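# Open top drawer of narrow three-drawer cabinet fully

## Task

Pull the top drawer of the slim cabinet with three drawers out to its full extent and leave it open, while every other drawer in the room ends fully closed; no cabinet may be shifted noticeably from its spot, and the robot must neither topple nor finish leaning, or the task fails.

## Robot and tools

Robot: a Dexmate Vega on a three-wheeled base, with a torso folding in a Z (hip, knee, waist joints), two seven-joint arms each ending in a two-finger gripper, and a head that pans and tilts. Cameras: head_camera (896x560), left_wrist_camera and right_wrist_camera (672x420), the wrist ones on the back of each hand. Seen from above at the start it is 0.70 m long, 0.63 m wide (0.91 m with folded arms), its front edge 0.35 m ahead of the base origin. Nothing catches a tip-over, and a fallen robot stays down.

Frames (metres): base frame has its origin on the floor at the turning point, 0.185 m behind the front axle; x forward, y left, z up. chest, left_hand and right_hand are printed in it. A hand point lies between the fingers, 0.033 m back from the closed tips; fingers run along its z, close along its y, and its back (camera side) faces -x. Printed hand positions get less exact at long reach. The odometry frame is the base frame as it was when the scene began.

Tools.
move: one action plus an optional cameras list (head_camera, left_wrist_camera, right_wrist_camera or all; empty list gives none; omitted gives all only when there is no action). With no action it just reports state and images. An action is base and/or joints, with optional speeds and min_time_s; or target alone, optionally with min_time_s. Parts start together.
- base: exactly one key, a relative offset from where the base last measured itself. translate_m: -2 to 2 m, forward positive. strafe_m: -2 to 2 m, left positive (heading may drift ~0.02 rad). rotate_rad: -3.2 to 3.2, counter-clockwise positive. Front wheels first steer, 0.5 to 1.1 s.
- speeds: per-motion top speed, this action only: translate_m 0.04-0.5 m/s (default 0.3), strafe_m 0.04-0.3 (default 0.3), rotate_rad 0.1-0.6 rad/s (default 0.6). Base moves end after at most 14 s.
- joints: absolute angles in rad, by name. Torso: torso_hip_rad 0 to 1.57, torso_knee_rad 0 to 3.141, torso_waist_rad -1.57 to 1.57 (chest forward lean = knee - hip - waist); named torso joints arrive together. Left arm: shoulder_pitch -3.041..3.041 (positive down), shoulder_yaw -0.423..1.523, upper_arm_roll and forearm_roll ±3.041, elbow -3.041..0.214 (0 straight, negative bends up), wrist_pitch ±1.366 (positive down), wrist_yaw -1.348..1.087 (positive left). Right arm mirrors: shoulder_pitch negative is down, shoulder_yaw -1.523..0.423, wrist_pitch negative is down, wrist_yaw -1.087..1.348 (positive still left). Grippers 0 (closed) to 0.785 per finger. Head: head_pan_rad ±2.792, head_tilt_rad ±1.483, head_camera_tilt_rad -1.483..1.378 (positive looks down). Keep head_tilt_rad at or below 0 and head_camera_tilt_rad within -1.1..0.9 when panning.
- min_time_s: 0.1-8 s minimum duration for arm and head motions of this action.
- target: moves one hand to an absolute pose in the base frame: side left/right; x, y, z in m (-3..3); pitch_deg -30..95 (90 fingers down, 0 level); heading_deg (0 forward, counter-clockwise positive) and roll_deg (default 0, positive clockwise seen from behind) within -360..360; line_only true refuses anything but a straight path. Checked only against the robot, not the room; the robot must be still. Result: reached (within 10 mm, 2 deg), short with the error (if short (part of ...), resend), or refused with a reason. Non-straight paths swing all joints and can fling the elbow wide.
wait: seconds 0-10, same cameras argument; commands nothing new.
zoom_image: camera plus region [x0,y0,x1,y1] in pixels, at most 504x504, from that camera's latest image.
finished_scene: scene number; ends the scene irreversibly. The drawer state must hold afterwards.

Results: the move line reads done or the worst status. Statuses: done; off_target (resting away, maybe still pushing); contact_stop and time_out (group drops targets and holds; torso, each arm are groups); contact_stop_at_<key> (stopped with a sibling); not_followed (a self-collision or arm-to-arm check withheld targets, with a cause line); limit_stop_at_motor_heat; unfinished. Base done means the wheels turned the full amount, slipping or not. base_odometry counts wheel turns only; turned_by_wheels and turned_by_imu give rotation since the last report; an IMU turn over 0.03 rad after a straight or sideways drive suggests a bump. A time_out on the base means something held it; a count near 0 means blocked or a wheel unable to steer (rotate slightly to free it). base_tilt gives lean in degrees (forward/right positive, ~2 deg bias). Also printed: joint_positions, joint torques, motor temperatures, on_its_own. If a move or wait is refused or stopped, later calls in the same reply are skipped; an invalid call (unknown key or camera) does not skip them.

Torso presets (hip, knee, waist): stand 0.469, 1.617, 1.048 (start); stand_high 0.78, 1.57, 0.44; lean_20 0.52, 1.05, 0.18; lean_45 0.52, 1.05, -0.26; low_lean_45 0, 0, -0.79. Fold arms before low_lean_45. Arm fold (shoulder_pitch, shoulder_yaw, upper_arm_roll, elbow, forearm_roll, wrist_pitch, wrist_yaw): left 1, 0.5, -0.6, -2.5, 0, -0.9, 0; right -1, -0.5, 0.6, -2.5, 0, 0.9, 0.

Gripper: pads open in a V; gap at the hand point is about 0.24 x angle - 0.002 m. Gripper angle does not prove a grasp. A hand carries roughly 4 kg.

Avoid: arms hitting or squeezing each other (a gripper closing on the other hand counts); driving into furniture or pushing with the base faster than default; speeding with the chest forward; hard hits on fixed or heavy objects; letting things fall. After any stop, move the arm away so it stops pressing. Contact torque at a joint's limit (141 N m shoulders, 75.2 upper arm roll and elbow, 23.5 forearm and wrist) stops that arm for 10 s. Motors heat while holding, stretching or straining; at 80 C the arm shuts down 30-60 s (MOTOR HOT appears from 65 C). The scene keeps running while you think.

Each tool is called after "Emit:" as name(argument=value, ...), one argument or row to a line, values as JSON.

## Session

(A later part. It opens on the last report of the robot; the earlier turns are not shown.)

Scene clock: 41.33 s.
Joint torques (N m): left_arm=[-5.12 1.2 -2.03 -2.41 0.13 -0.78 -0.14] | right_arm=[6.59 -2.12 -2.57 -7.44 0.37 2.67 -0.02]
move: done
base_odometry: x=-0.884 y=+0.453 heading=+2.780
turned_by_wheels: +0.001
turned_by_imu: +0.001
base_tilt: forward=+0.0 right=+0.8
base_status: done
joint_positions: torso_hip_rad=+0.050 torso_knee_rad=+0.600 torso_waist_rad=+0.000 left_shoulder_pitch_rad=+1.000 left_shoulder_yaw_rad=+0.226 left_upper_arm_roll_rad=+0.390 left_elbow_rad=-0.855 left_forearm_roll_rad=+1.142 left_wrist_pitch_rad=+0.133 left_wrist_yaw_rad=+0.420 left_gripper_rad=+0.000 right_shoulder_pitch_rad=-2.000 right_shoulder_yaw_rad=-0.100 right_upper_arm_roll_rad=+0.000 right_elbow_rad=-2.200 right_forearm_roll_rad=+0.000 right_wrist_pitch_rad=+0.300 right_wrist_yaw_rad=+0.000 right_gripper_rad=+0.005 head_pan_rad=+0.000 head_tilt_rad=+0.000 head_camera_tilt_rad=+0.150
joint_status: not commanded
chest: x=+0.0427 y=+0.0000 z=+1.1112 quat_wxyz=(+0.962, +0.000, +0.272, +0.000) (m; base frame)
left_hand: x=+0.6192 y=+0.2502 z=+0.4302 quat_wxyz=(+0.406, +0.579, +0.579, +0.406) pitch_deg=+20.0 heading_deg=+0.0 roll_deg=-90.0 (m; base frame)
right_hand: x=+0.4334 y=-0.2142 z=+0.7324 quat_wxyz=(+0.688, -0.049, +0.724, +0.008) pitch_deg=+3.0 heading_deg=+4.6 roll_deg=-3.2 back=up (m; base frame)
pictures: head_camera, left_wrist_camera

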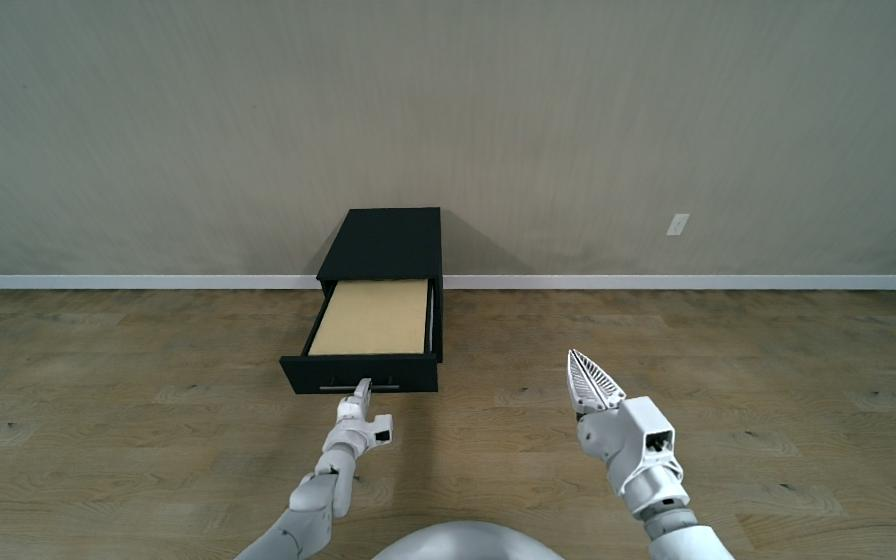

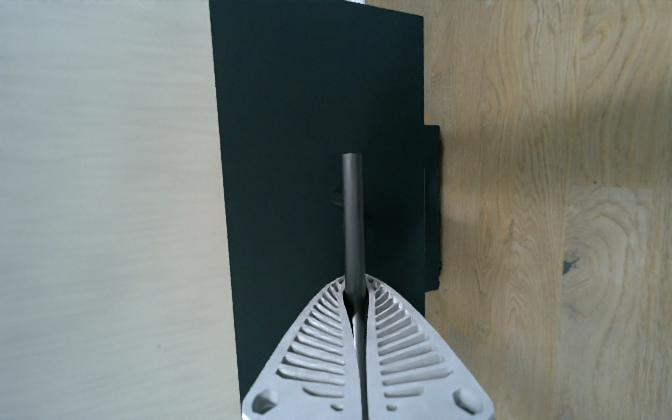

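0.35 m out so far; continue in small steps.

Emit:
move(
  base={"translate_m": -0.03},
  speeds={"translate_m": 0.05},
  cameras=["left_wrist_camera"],
)

Emit:
move(
  base={"translate_m": -0.02},
  speeds={"translate_m": 0.05},
  cameras=["head_camera", "left_wrist_camera"],
)

Scene clock: 42.97 s.
Joint torques (N m): left_arm=[-4.95 0.8 -1.04 -1.98 0.52 -1.3 -0.54] | right_arm=[7.74 -2.21 -2.36 -7.13 0.42 2.66 -0.05]
move: done
base_odometry: x=-0.856 y=+0.443 heading=+2.780
turned_by_wheels: +0.000
turned_by_imu: +0.000
base_tilt: forward=+0.0 right=+0.7
base_status: done
joint_positions: torso_hip_rad=+0.050 torso_knee_rad=+0.600 torso_waist_rad=+0.000 left_shoulder_pitch_rad=+1.000 left_shoulder_yaw_rad=+0.226 left_upper_arm_roll_rad=+0.390 left_elbow_rad=-0.855 left_forearm_roll_rad=+1.142 left_wrist_pitch_rad=+0.133 left_wrist_yaw_rad=+0.420 left_gripper_rad=+0.000 right_shoulder_pitch_rad=-2.000 right_shoulder_yaw_rad=-0.100 right_upper_arm_roll_rad=+0.000 right_elbow_rad=-2.200 right_forearm_roll_rad=+0.000 right_wrist_pitch_rad=+0.300 right_wrist_yaw_rad=+0.000 right_gripper_rad=+0.005 head_pan_rad=+0.000 head_tilt_rad=+0.000 head_camera_tilt_rad=+0.150
joint_status: not commanded
chest: x=+0.0427 y=+0.0000 z=+1.1112 quat_wxyz=(+0.962, +0.000, +0.272, +0.000) (m; base frame)
left_hand: x=+0.6193 y=+0.2501 z=+0.4303 quat_wxyz=(+0.406, +0.579, +0.579, +0.406) pitch_deg=+20.0 heading_deg=+0.0 roll_deg=-90.0 (m; base frame)
right_hand: x=+0.4334 y=-0.2142 z=+0.7324 quat_wxyz=(+0.688, -0.049, +0.724, +0.008) pitch_deg=+3.0 heading_deg=+4.6 roll_deg=-3.2 back=up (m; base frame)
pictures: left_wrist_camera

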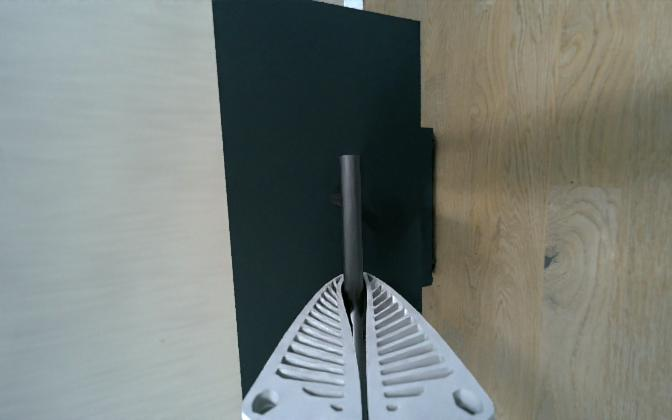

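Scene clock: 44.07 s.
Joint torques (N m): left_arm=[1.92 1.15 -1.43 3.38 -0.43 -0.68 -2.73] | right_arm=[6.85 -2.18 -2.49 -7.16 0.33 2.15 0.06]
move: done
base_odometry: x=-0.837 y=+0.436 heading=+2.781
turned_by_wheels: +0.000
turned_by_imu: +0.001
base_tilt: forward=+0.1 right=+0.7
base_status: done
joint_positions: torso_hip_rad=+0.050 torso_knee_rad=+0.600 torso_waist_rad=+0.000 left_shoulder_pitch_rad=+1.000 left_shoulder_yaw_rad=+0.226 left_upper_arm_roll_rad=+0.390 left_elbow_rad=-0.855 left_forearm_roll_rad=+1.142 left_wrist_pitch_rad=+0.133 left_wrist_yaw_rad=+0.421 left_gripper_rad=+0.000 right_shoulder_pitch_rad=-2.000 right_shoulder_yaw_rad=-0.100 right_upper_arm_roll_rad=+0.000 right_elbow_rad=-2.200 right_forearm_roll_rad=+0.000 right_wrist_pitch_rad=+0.300 right_wrist_yaw_rad=+0.000 right_gripper_rad=+0.005 head_pan_rad=+0.000 head_tilt_rad=+0.000 head_camera_tilt_rad=+0.150
joint_status: not commanded
chest: x=+0.0426 y=+0.0000 z=+1.1113 quat_wxyz=(+0.962, +0.000, +0.271, +0.000) (m; base frame)
left_hand: x=+0.6197 y=+0.2499 z=+0.4310 quat_wxyz=(+0.406, +0.579, +0.579, +0.406) pitch_deg=+19.9 heading_deg=+0.0 roll_deg=+90.0 (m; base frame)
right_hand: x=+0.4334 y=-0.2142 z=+0.7325 quat_wxyz=(+0.688, -0.049, +0.724, +0.008) pitch_deg=+3.0 heading_deg=+4.6 roll_deg=-3.2 back=up (m; base frame)
pictures: head_camera, left_wrist_camera

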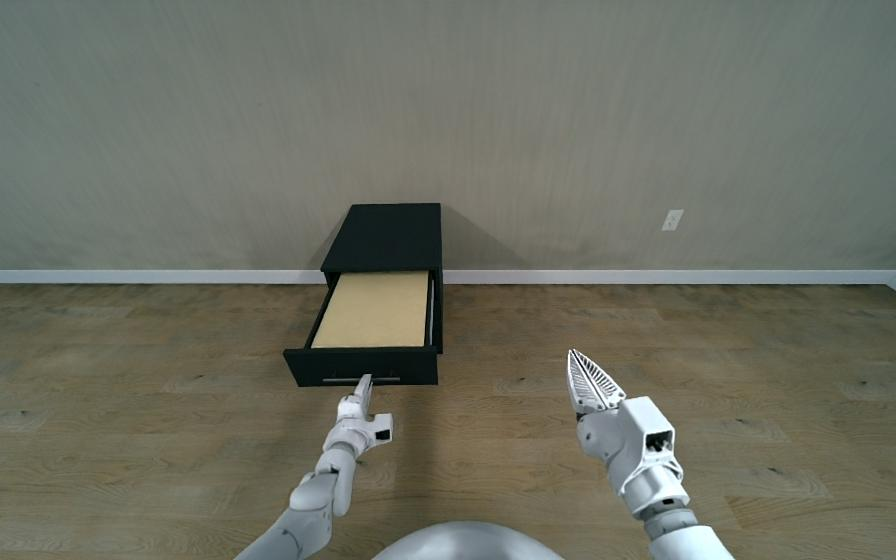

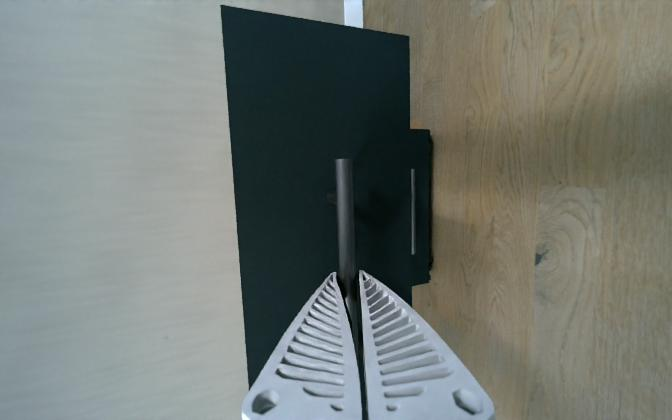

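Emit:
move(
  base={"translate_m": -0.02},
  speeds={"translate_m": 0.05},
  cameras=["head_camera", "left_wrist_camera"],
)

Scene clock: 45.33 s.
Joint torques (N m): left_arm=[-7.74 0.06 -2.28 -4.47 -0.04 -0.04 0.69] | right_arm=[5.7 -2.8 -2.7 -7.39 0.32 2.99 0.03]
move: done
base_odometry: x=-0.818 y=+0.429 heading=+2.781
turned_by_wheels: +0.001
turned_by_imu: +0.001
base_tilt: forward=+0.0 right=+0.7
base_status: done
joint_positions: torso_hip_rad=+0.050 torso_knee_rad=+0.600 torso_waist_rad=+0.000 left_shoulder_pitch_rad=+1.000 left_shoulder_yaw_rad=+0.226 left_upper_arm_roll_rad=+0.390 left_elbow_rad=-0.855 left_forearm_roll_rad=+1.142 left_wrist_pitch_rad=+0.133 left_wrist_yaw_rad=+0.420 left_gripper_rad=+0.000 right_shoulder_pitch_rad=-2.000 right_shoulder_yaw_rad=-0.100 right_upper_arm_roll_rad=+0.000 right_elbow_rad=-2.200 right_forearm_roll_rad=+0.000 right_wrist_pitch_rad=+0.300 right_wrist_yaw_rad=+0.000 right_gripper_rad=+0.005 head_pan_rad=+0.000 head_tilt_rad=+0.000 head_camera_tilt_rad=+0.150
joint_status: not commanded
chest: x=+0.0427 y=+0.0000 z=+1.1113 quat_wxyz=(+0.962, +0.000, +0.272, +0.000) (m; base frame)
left_hand: x=+0.6191 y=+0.2501 z=+0.4300 quat_wxyz=(+0.406, +0.579, +0.579, +0.406) pitch_deg=+20.0 heading_deg=+0.0 roll_deg=-90.0 (m; base frame)
right_hand: x=+0.4334 y=-0.2142 z=+0.7324 quat_wxyz=(+0.688, -0.049, +0.724, +0.008) pitch_deg=+3.0 heading_deg=+4.6 roll_deg=-3.2 back=up (m; base frame)
pictures: head_camera, left_wrist_camera

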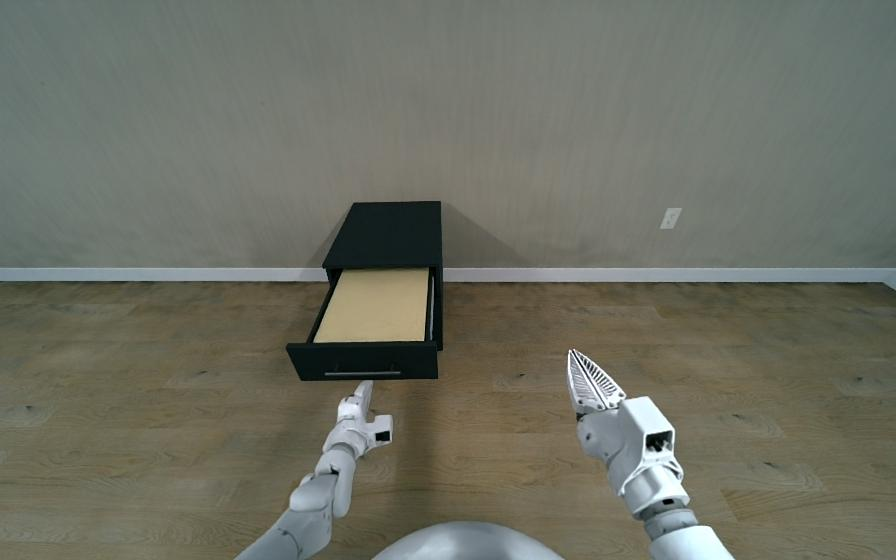

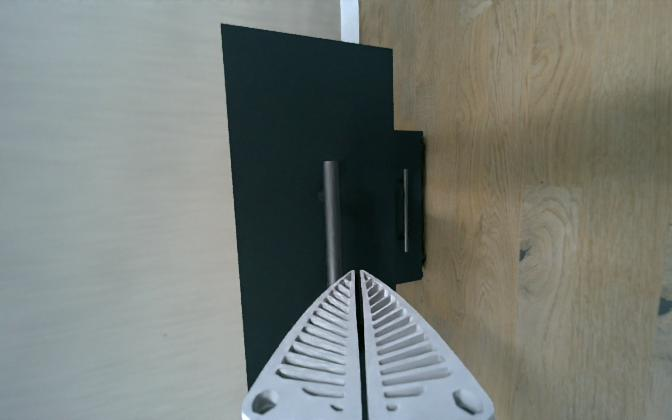

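Emit:
finished_scene(
  scene=2,
)

The scene is finished: the task was done.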